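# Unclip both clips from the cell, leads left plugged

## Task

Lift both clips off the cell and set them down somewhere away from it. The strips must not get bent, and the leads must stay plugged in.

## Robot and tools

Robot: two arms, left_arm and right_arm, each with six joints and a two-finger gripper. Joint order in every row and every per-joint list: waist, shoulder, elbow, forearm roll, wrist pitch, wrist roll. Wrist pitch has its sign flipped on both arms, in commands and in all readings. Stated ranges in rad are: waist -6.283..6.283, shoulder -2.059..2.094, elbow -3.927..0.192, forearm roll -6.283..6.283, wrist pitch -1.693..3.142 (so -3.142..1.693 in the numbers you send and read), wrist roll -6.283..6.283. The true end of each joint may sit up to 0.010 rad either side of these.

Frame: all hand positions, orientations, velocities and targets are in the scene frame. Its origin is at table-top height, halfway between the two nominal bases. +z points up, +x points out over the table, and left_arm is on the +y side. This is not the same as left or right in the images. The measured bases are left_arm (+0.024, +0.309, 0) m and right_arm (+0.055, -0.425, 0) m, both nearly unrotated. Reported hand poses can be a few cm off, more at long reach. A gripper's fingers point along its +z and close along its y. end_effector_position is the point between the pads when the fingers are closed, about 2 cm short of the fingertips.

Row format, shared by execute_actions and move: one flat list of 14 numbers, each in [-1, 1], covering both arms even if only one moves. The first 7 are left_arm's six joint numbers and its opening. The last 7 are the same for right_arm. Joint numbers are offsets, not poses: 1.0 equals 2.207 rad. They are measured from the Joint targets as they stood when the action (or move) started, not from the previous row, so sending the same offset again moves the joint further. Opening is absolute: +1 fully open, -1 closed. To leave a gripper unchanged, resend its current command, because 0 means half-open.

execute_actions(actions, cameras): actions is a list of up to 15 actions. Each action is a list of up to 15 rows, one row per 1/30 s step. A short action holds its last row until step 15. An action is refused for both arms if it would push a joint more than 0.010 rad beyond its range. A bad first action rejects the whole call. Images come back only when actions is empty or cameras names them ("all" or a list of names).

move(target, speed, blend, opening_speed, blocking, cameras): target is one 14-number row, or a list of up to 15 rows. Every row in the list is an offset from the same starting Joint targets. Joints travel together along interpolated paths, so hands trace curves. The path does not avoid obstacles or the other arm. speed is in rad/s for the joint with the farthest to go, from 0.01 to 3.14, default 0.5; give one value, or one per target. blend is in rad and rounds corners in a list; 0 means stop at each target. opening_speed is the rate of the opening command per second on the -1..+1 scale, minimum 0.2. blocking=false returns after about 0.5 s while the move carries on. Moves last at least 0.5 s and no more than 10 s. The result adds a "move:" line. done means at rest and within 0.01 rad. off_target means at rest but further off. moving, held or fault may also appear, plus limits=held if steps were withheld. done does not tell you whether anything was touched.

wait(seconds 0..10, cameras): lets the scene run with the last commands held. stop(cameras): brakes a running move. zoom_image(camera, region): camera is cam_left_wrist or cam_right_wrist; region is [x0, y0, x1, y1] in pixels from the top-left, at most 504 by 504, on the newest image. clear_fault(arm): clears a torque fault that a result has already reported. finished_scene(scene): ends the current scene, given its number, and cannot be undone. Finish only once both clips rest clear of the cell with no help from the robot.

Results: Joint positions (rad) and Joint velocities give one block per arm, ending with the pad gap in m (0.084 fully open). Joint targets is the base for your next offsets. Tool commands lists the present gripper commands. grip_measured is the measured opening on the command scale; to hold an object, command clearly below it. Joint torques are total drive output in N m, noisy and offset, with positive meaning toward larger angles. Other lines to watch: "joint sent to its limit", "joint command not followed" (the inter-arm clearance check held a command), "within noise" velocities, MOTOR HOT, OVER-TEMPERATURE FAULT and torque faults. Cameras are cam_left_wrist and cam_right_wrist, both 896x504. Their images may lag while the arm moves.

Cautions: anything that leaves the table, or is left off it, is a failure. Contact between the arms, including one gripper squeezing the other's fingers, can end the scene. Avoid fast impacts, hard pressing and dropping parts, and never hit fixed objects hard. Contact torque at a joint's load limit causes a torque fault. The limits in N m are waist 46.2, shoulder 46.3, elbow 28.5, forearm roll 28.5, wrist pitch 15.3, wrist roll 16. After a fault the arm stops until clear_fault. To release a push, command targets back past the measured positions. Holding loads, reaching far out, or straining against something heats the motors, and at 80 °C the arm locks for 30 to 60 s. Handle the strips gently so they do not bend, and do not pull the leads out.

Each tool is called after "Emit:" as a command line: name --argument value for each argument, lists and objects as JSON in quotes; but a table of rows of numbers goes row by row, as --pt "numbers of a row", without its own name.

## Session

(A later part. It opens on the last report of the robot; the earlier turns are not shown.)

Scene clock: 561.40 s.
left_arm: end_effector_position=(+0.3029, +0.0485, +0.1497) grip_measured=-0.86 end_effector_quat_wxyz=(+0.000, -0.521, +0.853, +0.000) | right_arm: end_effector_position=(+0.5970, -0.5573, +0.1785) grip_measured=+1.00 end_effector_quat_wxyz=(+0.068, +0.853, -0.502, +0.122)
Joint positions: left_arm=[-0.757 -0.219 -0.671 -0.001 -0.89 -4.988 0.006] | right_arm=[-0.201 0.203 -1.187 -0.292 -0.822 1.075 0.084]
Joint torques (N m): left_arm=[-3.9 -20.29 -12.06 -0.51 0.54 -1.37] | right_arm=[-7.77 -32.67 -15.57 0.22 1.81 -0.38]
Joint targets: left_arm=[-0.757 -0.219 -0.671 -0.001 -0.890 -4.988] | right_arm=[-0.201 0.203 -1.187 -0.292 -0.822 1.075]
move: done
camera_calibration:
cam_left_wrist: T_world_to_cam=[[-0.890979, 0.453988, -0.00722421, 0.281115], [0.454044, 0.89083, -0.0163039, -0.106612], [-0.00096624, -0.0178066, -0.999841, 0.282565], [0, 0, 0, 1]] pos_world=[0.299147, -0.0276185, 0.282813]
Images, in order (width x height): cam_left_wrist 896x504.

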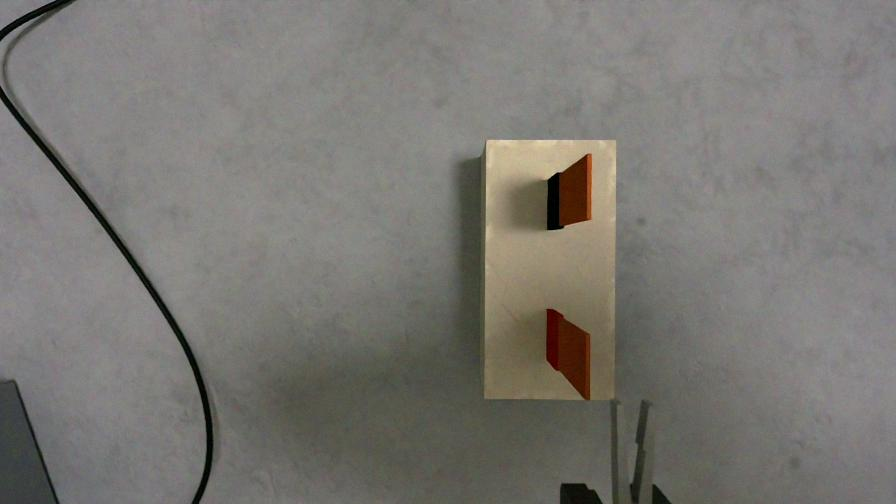

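Emit:
move --pt "0.121 -0.0243 0.0227 0 -0.0016 0.121 -0.95 0 0 0 0 0 0 1" --pt "0.121 0.1234 0.0709 0 0.1943 0.121 -0.95 0 0 0 0 0 0 1" --pt "0.121 0.1234 0.0709 0 0.1943 0.121 -0.3 0 0 0 0 0 0 1" --pt "0.121 -0.0243 0.0227 0 -0.0016 0.121 -0.3 0 0 0 0 0 0 1" --cameras '["cam_left_wrist"]' --speed '[0.2,0.2,0.1,0.25]' --opening_speed 0.4

Scene clock: 586.07 s.
left_arm: end_effector_position=(+0.3484, +0.1382, +0.1498) grip_measured=-0.32 end_effector_quat_wxyz=(+0.000, -0.521, +0.853, +0.000) | right_arm: end_effector_position=(+0.5970, -0.5573, +0.1785) grip_measured=+1.00 end_effector_quat_wxyz=(+0.068, +0.853, -0.502, +0.122)
Joint positions: left_arm=[-0.49 -0.273 -0.621 -0.001 -0.894 -4.721 0.03] | right_arm=[-0.201 0.203 -1.187 -0.292 -0.822 1.075 0.084]
Joint torques (N m): left_arm=[4.6 -19.02 -12.07 -0.22 0.52 0.47] | right_arm=[-7.7 -32.35 -15.58 0.43 1.71 -0.48]
Joint targets: left_arm=[-0.490 -0.273 -0.621 -0.001 -0.894 -4.721] | right_arm=[-0.201 0.203 -1.187 -0.292 -0.822 1.075]
move: done
camera_calibration:
cam_left_wrist: T_world_to_cam=[[-0.890956, 0.454029, -0.00740229, 0.280839], [0.454088, 0.890809, -0.0162126, -0.207258], [-0.000766937, -0.017806, -0.999841, 0.284339], [0, 0, 0, 1]] pos_world=[0.344547, 0.0621816, 0.283012]
Images, in order (width x height): cam_left_wrist 896x504.

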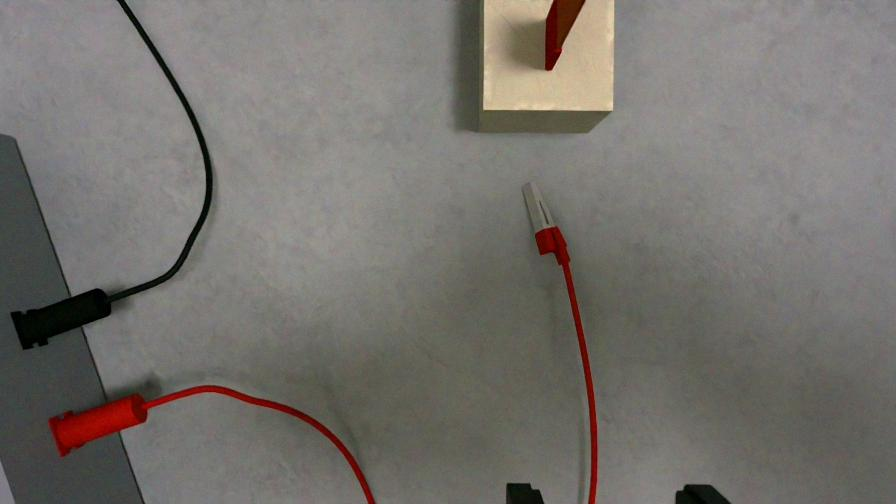

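Emit:
finished_scene --scene 1

The scene is finished: the task was done.


## Next scene

The same job, from a new start.

Emit:
execute_actions --actions '[]'

Scene clock: 0.00 s.
left_arm: end_effector_position=(+0.1255, +0.4995, +0.3330) grip_measured=+1.00 end_effector_quat_wxyz=(+0.464, +0.464, -0.464, +0.595) | right_arm: end_effector_position=(+0.4013, -0.6896, +0.3237) grip_measured=+1.00 end_effector_quat_wxyz=(-0.396, +0.770, +0.473, +0.161)
Joint positions: left_arm=[1.461 0.289 -1.181 -0.417 -2.564 2.941 0.084] | right_arm=[-0.945 0.521 -1.992 0.481 -2.234 -1.871 0.084]
Joint velocities: within noise
Joint torques (N m): no reading
Joint targets: left_arm=[1.461 0.289 -1.181 -0.417 -2.564 2.941] | right_arm=[-0.945 0.521 -1.992 0.481 -2.234 -1.871]
Tool commands: left_gripper/opening=+1.0 right_gripper/opening=+1.0
camera_calibration:
cam_left_wrist: T_world_to_cam=[[-0.982446, -0.144816, -0.117591, 0.266963], [0.137598, -0.136921, -0.980979, 0.449519], [0.125961, -0.979939, 0.154444, 0.554125], [0, 0, 0, 1]] pos_world=[0.130626, 0.643218, 0.386779]
cam_right_wrist: T_world_to_cam=[[0.865004, -0.247759, -0.436329, -0.346587], [-0.487591, -0.620282, -0.614414, 0.0334719], [-0.118421, 0.744221, -0.657352, 0.906862], [0, 0, 0, 1]] pos_world=[0.423511, -0.740014, 0.465467]

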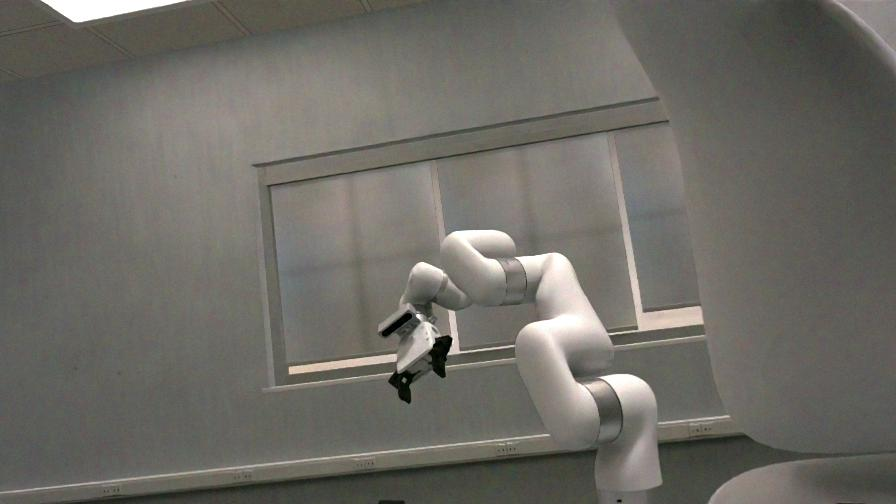

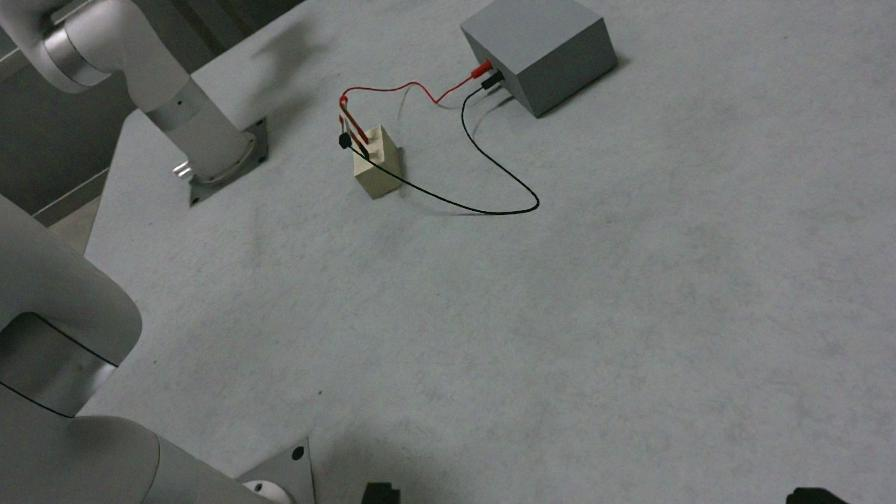

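Emit:
move --pt "0 -0.2125 0.0516 0.189 0.5967 0.401 1 0 0 0 0 0 0 1" --pt "-0.5 -0.2125 0.0516 0.189 0.5967 0.401 1 0 0 0 0 0 0 1" --speed 1.0 --blend 0.1

Emit:
move --target '[-0.5984,0,0,0,0,0,-0.3,0,0,0,0,0,0,1]' --speed 0.8 --cameras '["cam_left_wrist"]'

Emit:
zoom_image --camera "cam_left_wrist" --region '[300, 50, 700, 450]'

Scene clock: 32.03 s.
left_arm: end_effector_position=(+0.4227, +0.4607, +0.2694) grip_measured=+1.00 end_effector_quat_wxyz=(+0.000, +0.159, +0.987, +0.000) | right_arm: end_effector_position=(+0.4013, -0.6896, +0.3237) grip_measured=+1.00 end_effector_quat_wxyz=(-0.396, +0.770, +0.473, +0.161)
Joint positions: left_arm=[0.358 -0.18 -1.067 0 -1.247 3.826 0.084] | right_arm=[-0.945 0.521 -1.992 0.481 -2.234 -1.871 0.084]
Joint torques (N m): left_arm=[-4.99 -22.89 -11.99 2.05 2.52 1.08] | right_arm=[-0.24 -38.55 -14.78 0.55 -0.16 -0.14]
Joint targets: left_arm=[0.358 -0.180 -1.067 0.000 -1.247 3.826] | right_arm=[-0.945 0.521 -1.992 0.481 -2.234 -1.871]
move: done

Scene clock: 34.20 s.
left_arm: end_effector_position=(+0.2701, -0.0402, +0.2694) grip_measured=-0.32 end_effector_quat_wxyz=(+0.000, +0.731, +0.682, +0.000) | right_arm: end_effector_position=(+0.4013, -0.6896, +0.3237) grip_measured=+1.00 end_effector_quat_wxyz=(-0.396, +0.770, +0.473, +0.161)
Joint positions: left_arm=[-0.963 -0.18 -1.067 0 -1.247 3.826 0.03] | right_arm=[-0.945 0.521 -1.992 0.481 -2.234 -1.871 0.084]
Joint torques (N m): left_arm=[-4.97 -18.08 -12.13 0.72 2.22 0.39] | right_arm=[-0.28 -38.3 -14.68 0.62 -0.26 -0.24]
Joint targets: left_arm=[-0.963 -0.180 -1.067 0.000 -1.247 3.826] | right_arm=[-0.945 0.521 -1.992 0.481 -2.234 -1.871]
move: done
camera_calibration:
cam_left_wrist: T_world_to_cam=[[0.997799, -0.06585, -0.00776273, -0.23798], [-0.065968, -0.997692, -0.0160865, 0.053657], [-0.00668552, 0.0165632, -0.99984, 0.40366], [0, 0, 0, 1]] pos_world=[0.243694, 0.0311763, 0.402611]
Images, in order (width x height): cam_left_wrist 896x504.

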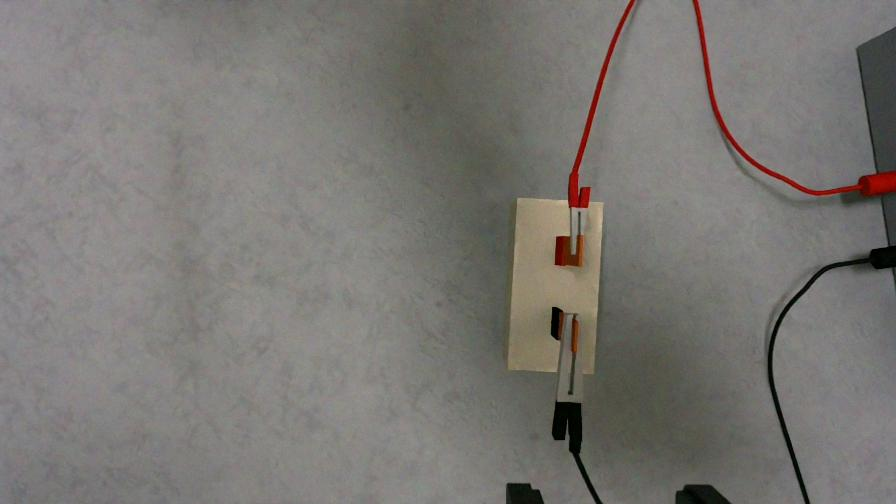

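Scaled by 1.260 from the camera's 896x504 image, which has a finer 1280x720 frame.

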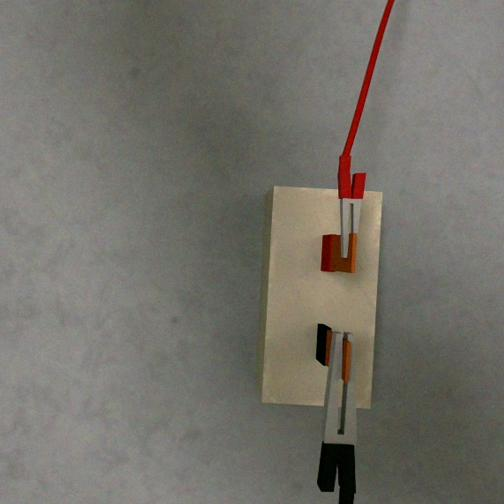

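Emit:
move --target '[0,0.1008,0.0867,0,0.1875,0.0276,-0.3,0,0,0,0,0,0,1]' --speed 0.2 --cameras '["cam_left_wrist"]'

Emit:
zoom_image --camera "cam_left_wrist" --region '[450, 300, 750, 504]'

Scene clock: 67.67 s.
left_arm: end_effector_position=(+0.2817, -0.0566, +0.1244) grip_measured=-0.32 end_effector_quat_wxyz=(+0.000, +0.752, +0.660, +0.000) | right_arm: end_effector_position=(+0.4013, -0.6896, +0.3237) grip_measured=+1.00 end_effector_quat_wxyz=(-0.396, +0.770, +0.473, +0.161)
Joint positions: left_arm=[-0.963 0.042 -0.875 0 -0.834 3.886 0.03] | right_arm=[-0.945 0.521 -1.992 0.481 -2.234 -1.871 0.084]
Joint torques (N m): left_arm=[-4.93 -18.6 -9.07 -1.59 2.78 1.43] | right_arm=[-0.48 -38.53 -14.81 0.76 -0.16 -0.12]
Joint targets: left_arm=[-0.963 0.042 -0.875 0.000 -0.834 3.886] | right_arm=[-0.945 0.521 -1.992 0.481 -2.234 -1.871]
move: done
camera_calibration:
cam_left_wrist: T_world_to_cam=[[0.991942, -0.126452, -0.00779897, -0.253468], [-0.126564, -0.991827, -0.0161187, 0.0532176], [-0.005697, 0.0169758, -0.99984, 0.258772], [0, 0, 0, 1]] pos_world=[0.259635, 0.0163383, 0.257611]
Images, in order (width x height): cam_left_wrist 896x504.

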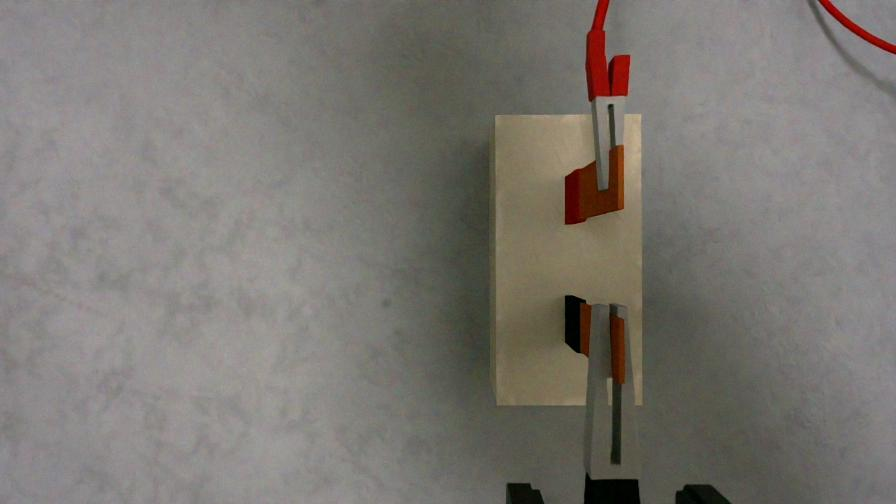

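Scaled by 1.680 from the camera's 896x504 image, which has a finer 1280x720 frame.

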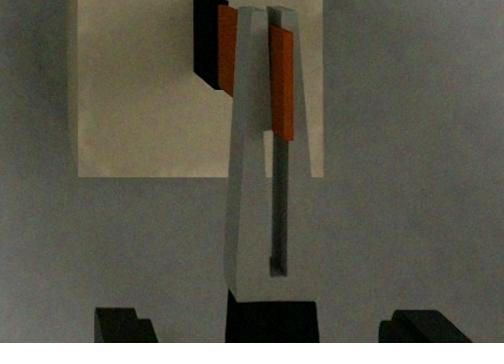

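Emit:
move --target '[-0.0017,0.0075,0.0095,0,0.0174,-0.0018,-0.3,0,0,0,0,0,0,1]' --speed 0.1 --cameras '["cam_left_wrist"]'

Emit:
zoom_image --camera "cam_left_wrist" --region '[450, 300, 750, 504]'

Scene clock: 93.83 s.
left_arm: end_effector_position=(+0.2793, -0.0561, +0.1120) grip_measured=-0.32 end_effector_quat_wxyz=(+0.000, +0.751, +0.660, +0.000) | right_arm: end_effector_position=(+0.4013, -0.6896, +0.3237) grip_measured=+1.00 end_effector_quat_wxyz=(-0.396, +0.770, +0.473, +0.161)
Joint positions: left_arm=[-0.967 0.059 -0.854 0 -0.795 3.883 0.03] | right_arm=[-0.945 0.521 -1.992 0.481 -2.234 -1.871 0.084]
Joint torques (N m): left_arm=[-5.09 -18.8 -8.92 -1.66 2.74 -1.33] | right_arm=[-0.26 -38.57 -14.58 0.7 -0.15 -0.07]
Joint targets: left_arm=[-0.967 0.059 -0.854 0.000 -0.795 3.883] | right_arm=[-0.945 0.521 -1.992 0.481 -2.234 -1.871]
move: done
camera_calibration:
cam_left_wrist: T_world_to_cam=[[0.991971, -0.12626, -0.00721507, -0.251161], [-0.126359, -0.991864, -0.0154899, 0.0530911], [-0.00520061, 0.0162772, -0.999854, 0.246237], [0, 0, 0, 1]] pos_world=[0.257134, 0.0169396, 0.245211]
Images, in order (width x height): cam_left_wrist 896x504.

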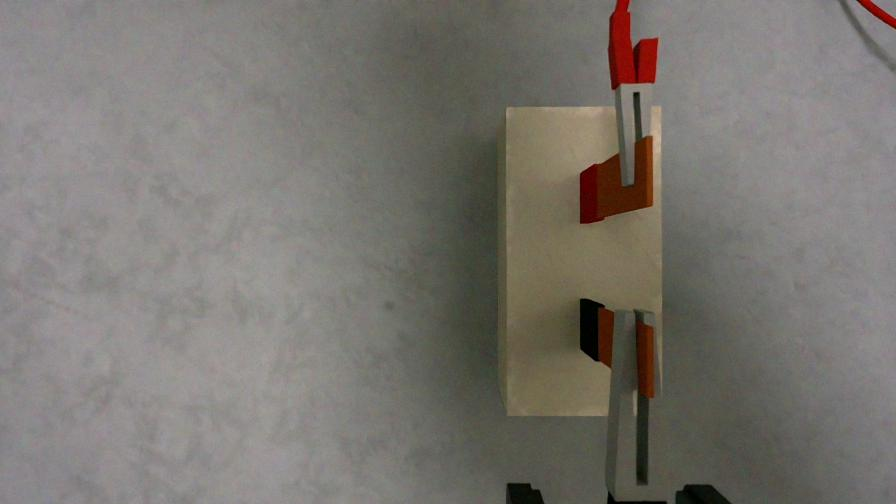

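Scaled by 1.680 from the camera's 896x504 image, which has a finer 1280x720 frame.

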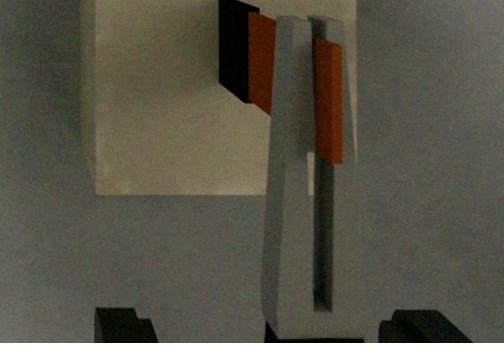

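Emit:
move --target '[0,0,0,0,0,0,-0.8,0,0,0,0,0,0,1]' --opening_speed 0.3 --cameras '["cam_left_wrist"]'

Emit:
zoom_image --camera "cam_left_wrist" --region '[500, 270, 750, 504]'

Scene clock: 107.07 s.
left_arm: end_effector_position=(+0.2793, -0.0560, +0.1120) grip_measured=-0.81 end_effector_quat_wxyz=(+0.000, +0.751, +0.660, +0.000) | right_arm: end_effector_position=(+0.4013, -0.6896, +0.3237) grip_measured=+1.00 end_effector_quat_wxyz=(-0.396, +0.770, +0.473, +0.161)
Joint positions: left_arm=[-0.967 0.059 -0.854 0 -0.795 3.883 0.009] | right_arm=[-0.945 0.521 -1.992 0.481 -2.234 -1.871 0.084]
Joint torques (N m): left_arm=[-4.74 -19.14 -9.32 -1.61 2.39 -1.28] | right_arm=[-0.16 -38.66 -14.59 0.84 -0.2 -0.09]
Joint targets: left_arm=[-0.967 0.059 -0.854 0.000 -0.795 3.883] | right_arm=[-0.945 0.521 -1.992 0.481 -2.234 -1.871]
move: done
camera_calibration:
cam_left_wrist: T_world_to_cam=[[0.991971, -0.126259, -0.00721507, -0.251162], [-0.126358, -0.991864, -0.0154899, 0.0530893], [-0.00520063, 0.0162773, -0.999854, 0.246137], [0, 0, 0, 1]] pos_world=[0.257134, 0.0169396, 0.245111]
Images, in order (width x height): cam_left_wrist 896x504.

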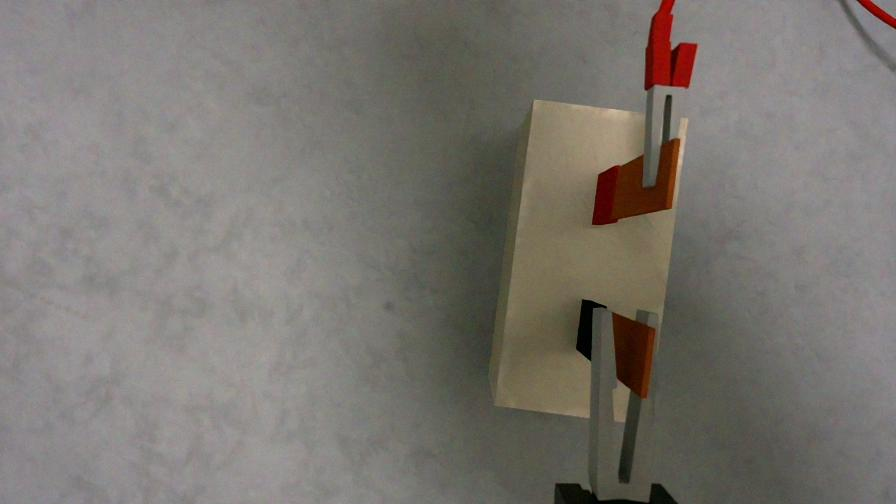

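Scaled by 2.016 from the camera's 896x504 image, which has a finer 1280x720 frame.

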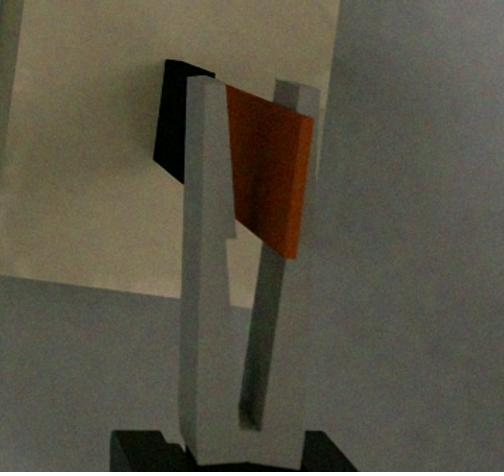

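Emit:
move --pt "0 0 0 0 0 0 -0.95 0 0 0 0 0 0 1" --pt "0.0011 0.0014 -0.0017 0 -0.0003 0.0011 -0.95 0 0 0 0 0 0 1" --pt "0.0011 -0.0363 -0.0299 0 -0.0662 0.0011 -0.95 0 0 0 0 0 0 1" --opening_speed 0.3 --speed 0.12 --cameras '["cam_left_wrist"]'

Scene clock: 127.27 s.
left_arm: end_effector_position=(+0.2807, -0.0562, +0.1622) grip_measured=-0.81 end_effector_quat_wxyz=(+0.000, +0.751, +0.660, +0.000) | right_arm: end_effector_position=(+0.4013, -0.6896, +0.3237) grip_measured=+1.00 end_effector_quat_wxyz=(-0.396, +0.770, +0.473, +0.161)
Joint positions: left_arm=[-0.964 -0.021 -0.92 0 -0.941 3.885 0.008] | right_arm=[-0.945 0.521 -1.992 0.481 -2.234 -1.871 0.084]
Joint torques (N m): left_arm=[4.92 -25.99 -12.36 -1.55 0.55 1.5] | right_arm=[-0.18 -38.46 -14.61 0.93 -0.11 -0.1]
Joint targets: left_arm=[-0.964 -0.021 -0.920 0.000 -0.941 3.885] | right_arm=[-0.945 0.521 -1.992 0.481 -2.234 -1.871]
move: done
camera_calibration:
cam_left_wrist: T_world_to_cam=[[0.991971, -0.126259, -0.00721507, -0.252214], [-0.126358, -0.991864, -0.0154899, 0.0538454], [-0.00520063, 0.0162773, -0.999854, 0.29634], [0, 0, 0, 1]] pos_world=[0.258534, 0.0167396, 0.295311]
Images, in order (width x height): cam_left_wrist 896x504.

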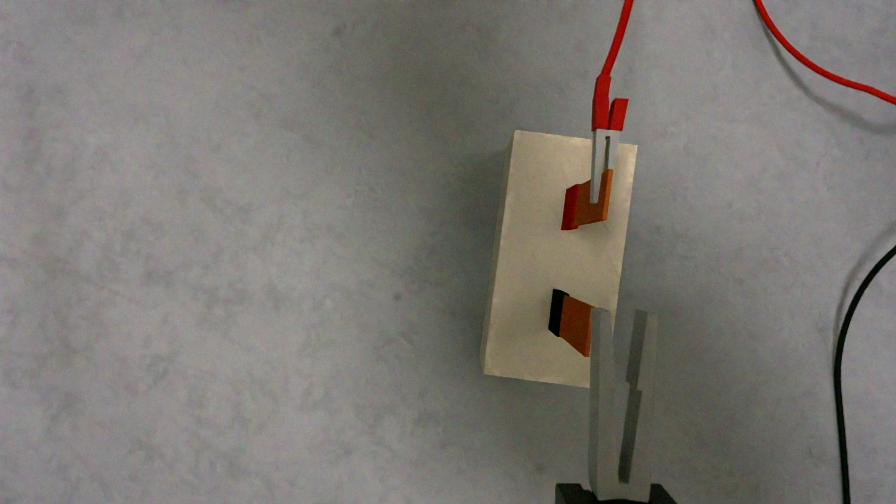

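Emit:
move --pt "-0.0675 0.1043 -0.1793 0 -0.0386 -0.0675 -0.95 0 0 0 0 0 0 1" --pt "-0.0675 0.2419 -0.1313 0 0.1106 -0.0675 -0.95 0 0 0 0 0 0 1" --pt "-0.0675 0.2419 -0.1313 0 0.1106 -0.0675 -0.3 0 0 0 0 0 0 1" --pt "-0.0675 0.1406 -0.1793 0 -0.0386 -0.0675 -0.3 0 0 0 0 0 0 1" --speed '[0.3,0.2,0.1,0.3]' --opening_speed 0.4 --cameras '["cam_left_wrist"]'

Scene clock: 153.70 s.
left_arm: end_effector_position=(+0.2665, -0.1758, +0.1621) grip_measured=-0.32 end_effector_quat_wxyz=(+0.000, +0.751, +0.660, +0.000) | right_arm: end_effector_position=(+0.4013, -0.6896, +0.3237) grip_measured=+1.00 end_effector_quat_wxyz=(-0.396, +0.770, +0.473, +0.161)
Joint positions: left_arm=[-1.113 0.289 -1.316 0 -1.027 3.736 0.03] | right_arm=[-0.945 0.521 -1.992 0.481 -2.234 -1.871 0.084]
Joint torques (N m): left_arm=[-4.72 -33.52 -12.63 -1.28 0.57 -1.07] | right_arm=[-0.23 -38.52 -14.34 0.97 -0.11 -0.03]
Joint targets: left_arm=[-1.113 0.289 -1.316 0.000 -1.027 3.736] | right_arm=[-0.945 0.521 -1.992 0.481 -2.234 -1.871]
move: done
camera_calibration:
cam_left_wrist: T_world_to_cam=[[0.991971, -0.12626, -0.00720244, -0.25332], [-0.126359, -0.991865, -0.0153907, -0.0664946], [-0.00520061, 0.0161773, -0.999856, 0.298102], [0, 0, 0, 1]] pos_world=[0.244434, -0.10276, 0.295211]
Images, in order (width x height): cam_left_wrist 896x504.

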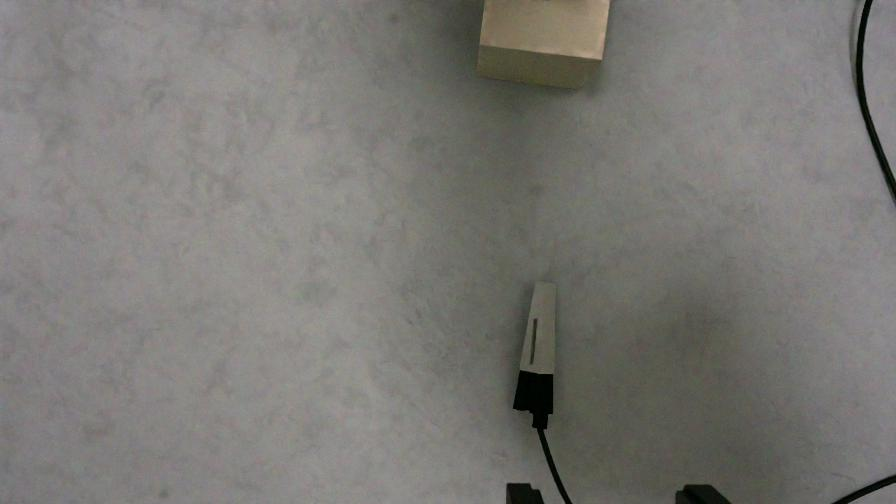

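Emit:
move --target '[0,-0.30,0.3053,0,0.0756,-0.6,-0.3,0,0,0,0,0,0,1]' --speed 0.8

Emit:
move --pt "0.1885 0 0 0 0 -0.5803 -0.3 0 0 0 0 0 0 1" --pt "0.1885 0.0702 0 0 0 -0.5803 -0.3 0 0 0 0 0 0 1" --speed '[0.7,0.2]' --cameras '["cam_left_wrist"]'

Emit:
zoom_image --camera "cam_left_wrist" --region '[450, 300, 750, 504]'

Scene clock: 172.33 s.
left_arm: end_effector_position=(+0.1995, -0.0420, +0.2000) grip_measured=-0.32 end_effector_quat_wxyz=(+0.047, +0.187, +0.979, -0.062) | right_arm: end_effector_position=(+0.4013, -0.6896, +0.3237) grip_measured=+1.00 end_effector_quat_wxyz=(-0.396, +0.770, +0.473, +0.161)
Joint positions: left_arm=[-1.113 -0.373 -0.642 0 -0.86 2.412 0.03] | right_arm=[-0.945 0.521 -1.992 0.481 -2.234 -1.871 0.084]
Joint torques (N m): left_arm=[-4.46 -18.28 -9.96 -1.35 3.08 -1.39] | right_arm=[-0.2 -38.75 -14.27 0.95 -0.08 -0.05]
Joint targets: left_arm=[-1.113 -0.373 -0.642 0.000 -0.860 2.412] | right_arm=[-0.945 0.521 -1.992 0.481 -2.234 -1.871]
move: done

Scene clock: 175.70 s.
left_arm: end_effector_position=(+0.3146, +0.0684, +0.1403) grip_measured=-0.32 end_effector_quat_wxyz=(+0.000, -0.613, +0.790, +0.000) | right_arm: end_effector_position=(+0.4013, -0.6896, +0.3237) grip_measured=+1.00 end_effector_quat_wxyz=(-0.396, +0.770, +0.473, +0.161)
Joint positions: left_arm=[-0.697 -0.218 -0.642 0 -0.86 1.131 0.03] | right_arm=[-0.945 0.521 -1.992 0.481 -2.234 -1.871 0.084]
Joint torques (N m): left_arm=[4.94 -12.87 -10.47 -1.23 2.02 -0.95] | right_arm=[-0.09 -38.49 -14.42 0.99 -0.12 0.05]
Joint targets: left_arm=[-0.697 -0.218 -0.642 0.000 -0.860 1.131] | right_arm=[-0.945 0.521 -1.992 0.481 -2.234 -1.871]
move: done
camera_calibration:
cam_left_wrist: T_world_to_cam=[[-0.969547, 0.244781, -0.00775314, 0.321577], [0.244879, 0.969416, -0.0163161, -0.0693737], [0.00352215, -0.0177178, -0.999837, 0.272195], [0, 0, 0, 1]] pos_world=[0.327813, -0.0066412, 0.273512]
Images, in order (width x height): cam_left_wrist 896x504.

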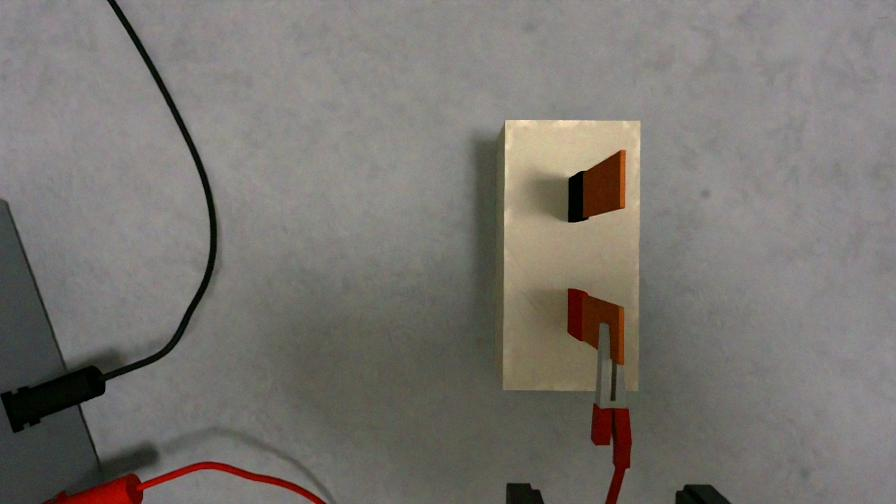

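Scaled by 1.680 from the camera's 896x504 image, which has a finer 1280x720 frame.

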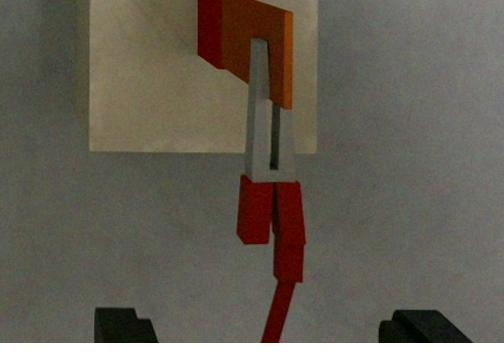

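Emit:
move --target '[-0.0142,0.0175,0.0056,0,0.0231,-0.0142,-0.3,0,0,0,0,0,0,1]' --speed 0.12 --cameras '["cam_left_wrist"]'

Emit:
zoom_image --camera "cam_left_wrist" --region '[450, 300, 750, 504]'

Scene clock: 196.73 s.
left_arm: end_effector_position=(+0.3088, +0.0578, +0.1249) grip_measured=-0.32 end_effector_quat_wxyz=(+0.000, -0.613, +0.790, +0.000) | right_arm: end_effector_position=(+0.4013, -0.6896, +0.3237) grip_measured=+1.00 end_effector_quat_wxyz=(-0.396, +0.770, +0.473, +0.161)
Joint positions: left_arm=[-0.729 -0.179 -0.63 0 -0.809 1.1 0.03] | right_arm=[-0.945 0.521 -1.992 0.481 -2.234 -1.871 0.084]
Joint torques (N m): left_arm=[-4.9 -13.21 -9.08 -1.23 2.85 -1.42] | right_arm=[-0.35 -38.42 -14.31 1.14 -0.06 0.04]
Joint targets: left_arm=[-0.729 -0.179 -0.630 0.000 -0.809 1.100] | right_arm=[-0.945 0.521 -1.992 0.481 -2.234 -1.871]
move: done
camera_calibration:
cam_left_wrist: T_world_to_cam=[[-0.969547, 0.244781, -0.00775314, 0.318307], [0.244879, 0.969416, -0.0163161, -0.0580013], [0.00352215, -0.0177178, -0.999837, 0.256632], [0, 0, 0, 1]] pos_world=[0.321913, -0.0171412, 0.258112]
Images, in order (width x height): cam_left_wrist 896x504.

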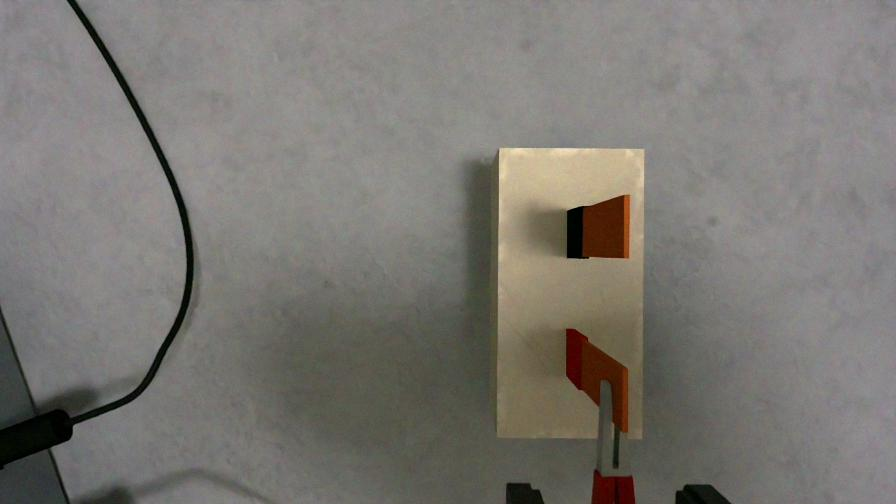

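Scaled by 1.680 from the camera's 896x504 image, which has a finer 1280x720 frame.

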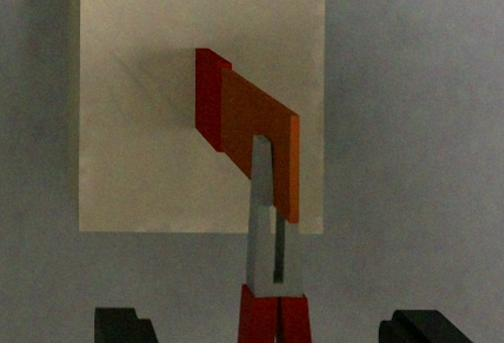

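Emit:
move --pt "0 0.022 0.0113 0 0.0333 0 -0.3 0 0 0 0 0 0 1" --pt "0 0.022 0.0113 0 0.0333 0 -0.82 0 0 0 0 0 0 1" --cameras '["cam_left_wrist"]' --speed 0.1 --opening_speed 0.3

Emit:
zoom_image --camera "cam_left_wrist" --region '[500, 270, 750, 504]'

Scene clock: 211.20 s.
left_arm: end_effector_position=(+0.3088, +0.0578, +0.1028) grip_measured=-0.84 end_effector_quat_wxyz=(+0.000, -0.613, +0.790, +0.000) | right_arm: end_effector_position=(+0.4013, -0.6896, +0.3237) grip_measured=+1.00 end_effector_quat_wxyz=(-0.396, +0.770, +0.473, +0.161)
Joint positions: left_arm=[-0.729 -0.131 -0.605 0 -0.735 1.1 0.007] | right_arm=[-0.945 0.521 -1.992 0.481 -2.234 -1.871 0.084]
Joint torques (N m): left_arm=[-5.05 -14.09 -8.96 -1.02 2.64 -1.17] | right_arm=[-0.27 -38.52 -14.34 1.2 -0.02 0.03]
Joint targets: left_arm=[-0.729 -0.131 -0.605 0.000 -0.735 1.100] | right_arm=[-0.945 0.521 -1.992 0.481 -2.234 -1.871]
move: done
camera_calibration:
cam_left_wrist: T_world_to_cam=[[-0.969547, 0.244781, -0.00775314, 0.318136], [0.244879, 0.969416, -0.0163161, -0.0583619], [0.00352215, -0.0177178, -0.999837, 0.234536], [0, 0, 0, 1]] pos_world=[0.321913, -0.0171412, 0.236012]
Images, in order (width x height): cam_left_wrist 896x504.

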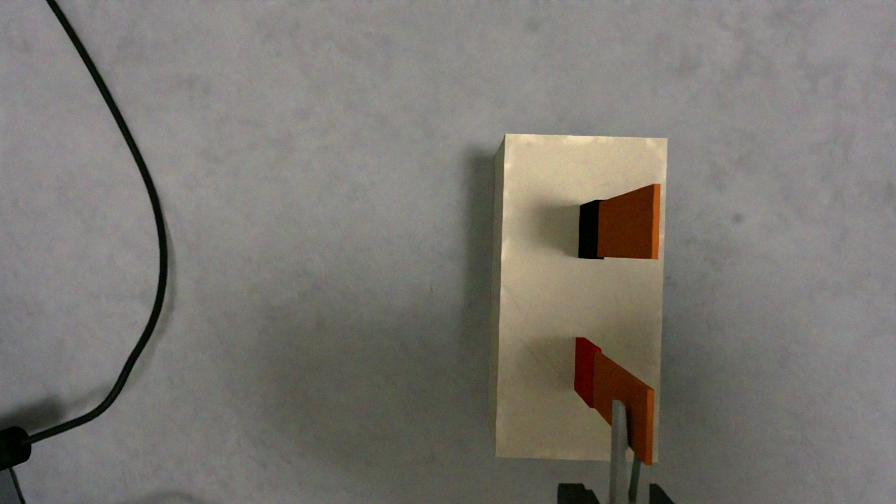

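Scaled by 2.016 from the camera's 896x504 image, which has a finer 1280x720 frame.

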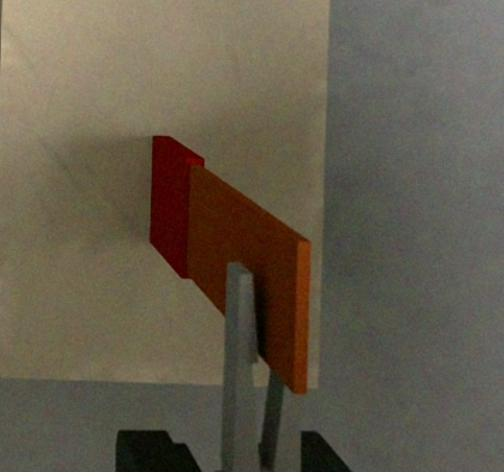

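Emit:
move --pt "0 0 0 0 0 0 -0.95 0 0 0 0 0 0 1" --pt "0 -0.002 0.0024 0 0.0003 0 -0.95 0 0 0 0 0 0 1" --pt "0 -0.048 -0.0266 0 -0.0751 0 -0.95 0 0 0 0 0 0 1" --cameras '["cam_left_wrist"]' --speed 0.12 --opening_speed 0.3

Scene clock: 225.93 s.
left_arm: end_effector_position=(+0.3075, +0.0590, +0.1526) grip_measured=-0.86 end_effector_quat_wxyz=(+0.000, -0.613, +0.790, +0.000) | right_arm: end_effector_position=(+0.4013, -0.6896, +0.3237) grip_measured=+1.00 end_effector_quat_wxyz=(-0.396, +0.770, +0.473, +0.161)
Joint positions: left_arm=[-0.729 -0.237 -0.664 0 -0.901 1.1 0.006] | right_arm=[-0.945 0.521 -1.992 0.481 -2.234 -1.871 0.084]
Joint torques (N m): left_arm=[-4.55 -20.66 -12.39 -1.03 0.61 -0.95] | right_arm=[-0.2 -38.42 -14.15 1.21 -0.04 0]
Joint targets: left_arm=[-0.729 -0.237 -0.664 0.000 -0.901 1.100] | right_arm=[-0.945 0.521 -1.992 0.481 -2.234 -1.871]
move: done
camera_calibration:
cam_left_wrist: T_world_to_cam=[[-0.969555, 0.244784, -0.00668475, 0.316811], [0.244861, 0.96943, -0.0157609, -0.0583787], [0.00262239, -0.0169179, -0.999853, 0.284557], [0, 0, 0, 1]] pos_world=[0.320714, -0.0161421, 0.285713]
Images, in order (width x height): cam_left_wrist 896x504.

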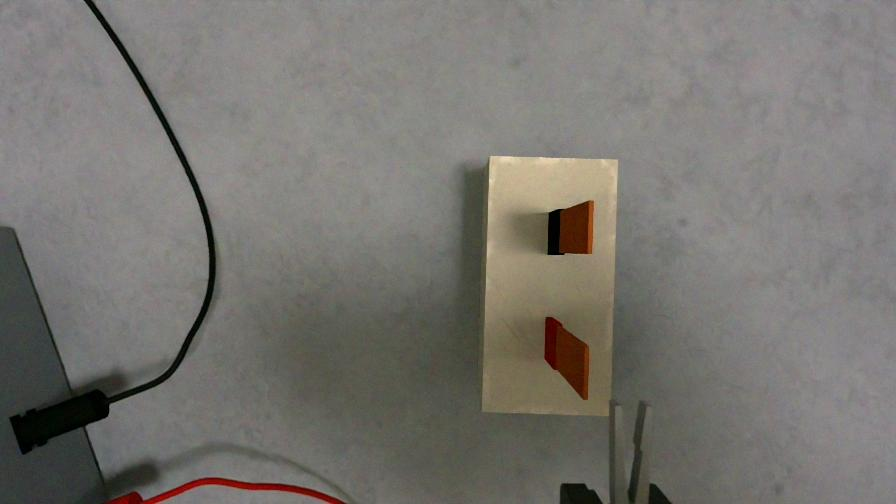

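Emit:
move --pt "0.1319 -0.0578 0.0516 0 -0.0062 0.1319 -0.95 0 0 0 0 0 0 1" --pt "0.1319 0.1021 0.1049 0 0.2071 0.1319 -0.95 0 0 0 0 0 0 1" --pt "0.1319 0.1021 0.1049 0 0.2071 0.1319 -0.3 0 0 0 0 0 0 1" --pt "0.1319 -0.0578 0.0516 0 -0.0062 0.1319 -0.3 0 0 0 0 0 0 1" --speed '[0.3,0.25,0.1,0.35]' --opening_speed 0.4 --cameras '["cam_left_wrist"]'

Scene clock: 240.23 s.
left_arm: end_effector_position=(+0.3357, +0.1653, +0.1527) grip_measured=-0.32 end_effector_quat_wxyz=(+0.000, -0.613, +0.790, +0.000) | right_arm: end_effector_position=(+0.4013, -0.6896, +0.3237) grip_measured=+1.00 end_effector_quat_wxyz=(-0.396, +0.770, +0.473, +0.161)
Joint positions: left_arm=[-0.437 -0.364 -0.55 0 -0.915 1.391 0.03] | right_arm=[-0.945 0.521 -1.992 0.481 -2.234 -1.871 0.084]
Joint torques (N m): left_arm=[4.86 -17.68 -12.44 -0.88 0.59 0.2] | right_arm=[-0.13 -38.43 -14.12 1.37 -0.02 0.12]
Joint targets: left_arm=[-0.437 -0.364 -0.550 0.000 -0.915 1.391] | right_arm=[-0.945 0.521 -1.992 0.481 -2.234 -1.871]
move: done
camera_calibration:
cam_left_wrist: T_world_to_cam=[[-0.969531, 0.244878, -0.00673347, 0.31813], [0.244956, 0.969403, -0.0159537, -0.168309], [0.00262075, -0.017117, -0.99985, 0.286399], [0, 0, 0, 1]] pos_world=[0.348914, 0.0901584, 0.285813]
Images, in order (width x height): cam_left_wrist 896x504.

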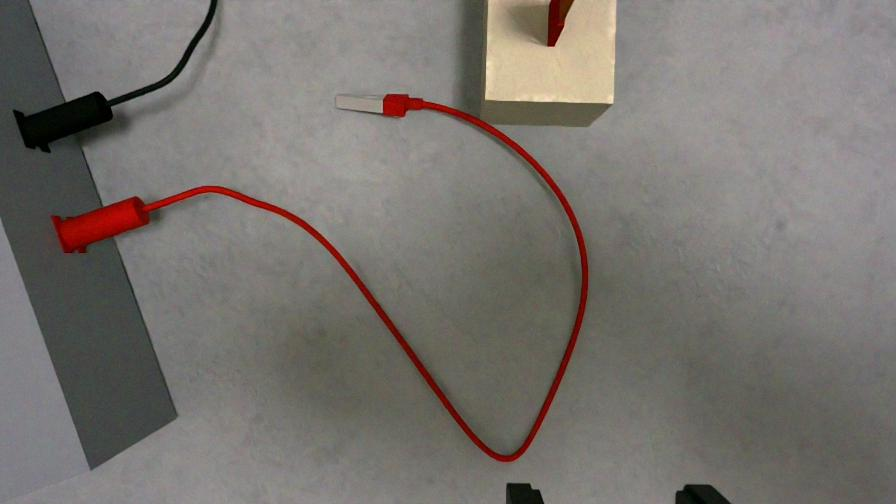

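Emit:
finished_scene --scene 2

The scene is finished: the task was done.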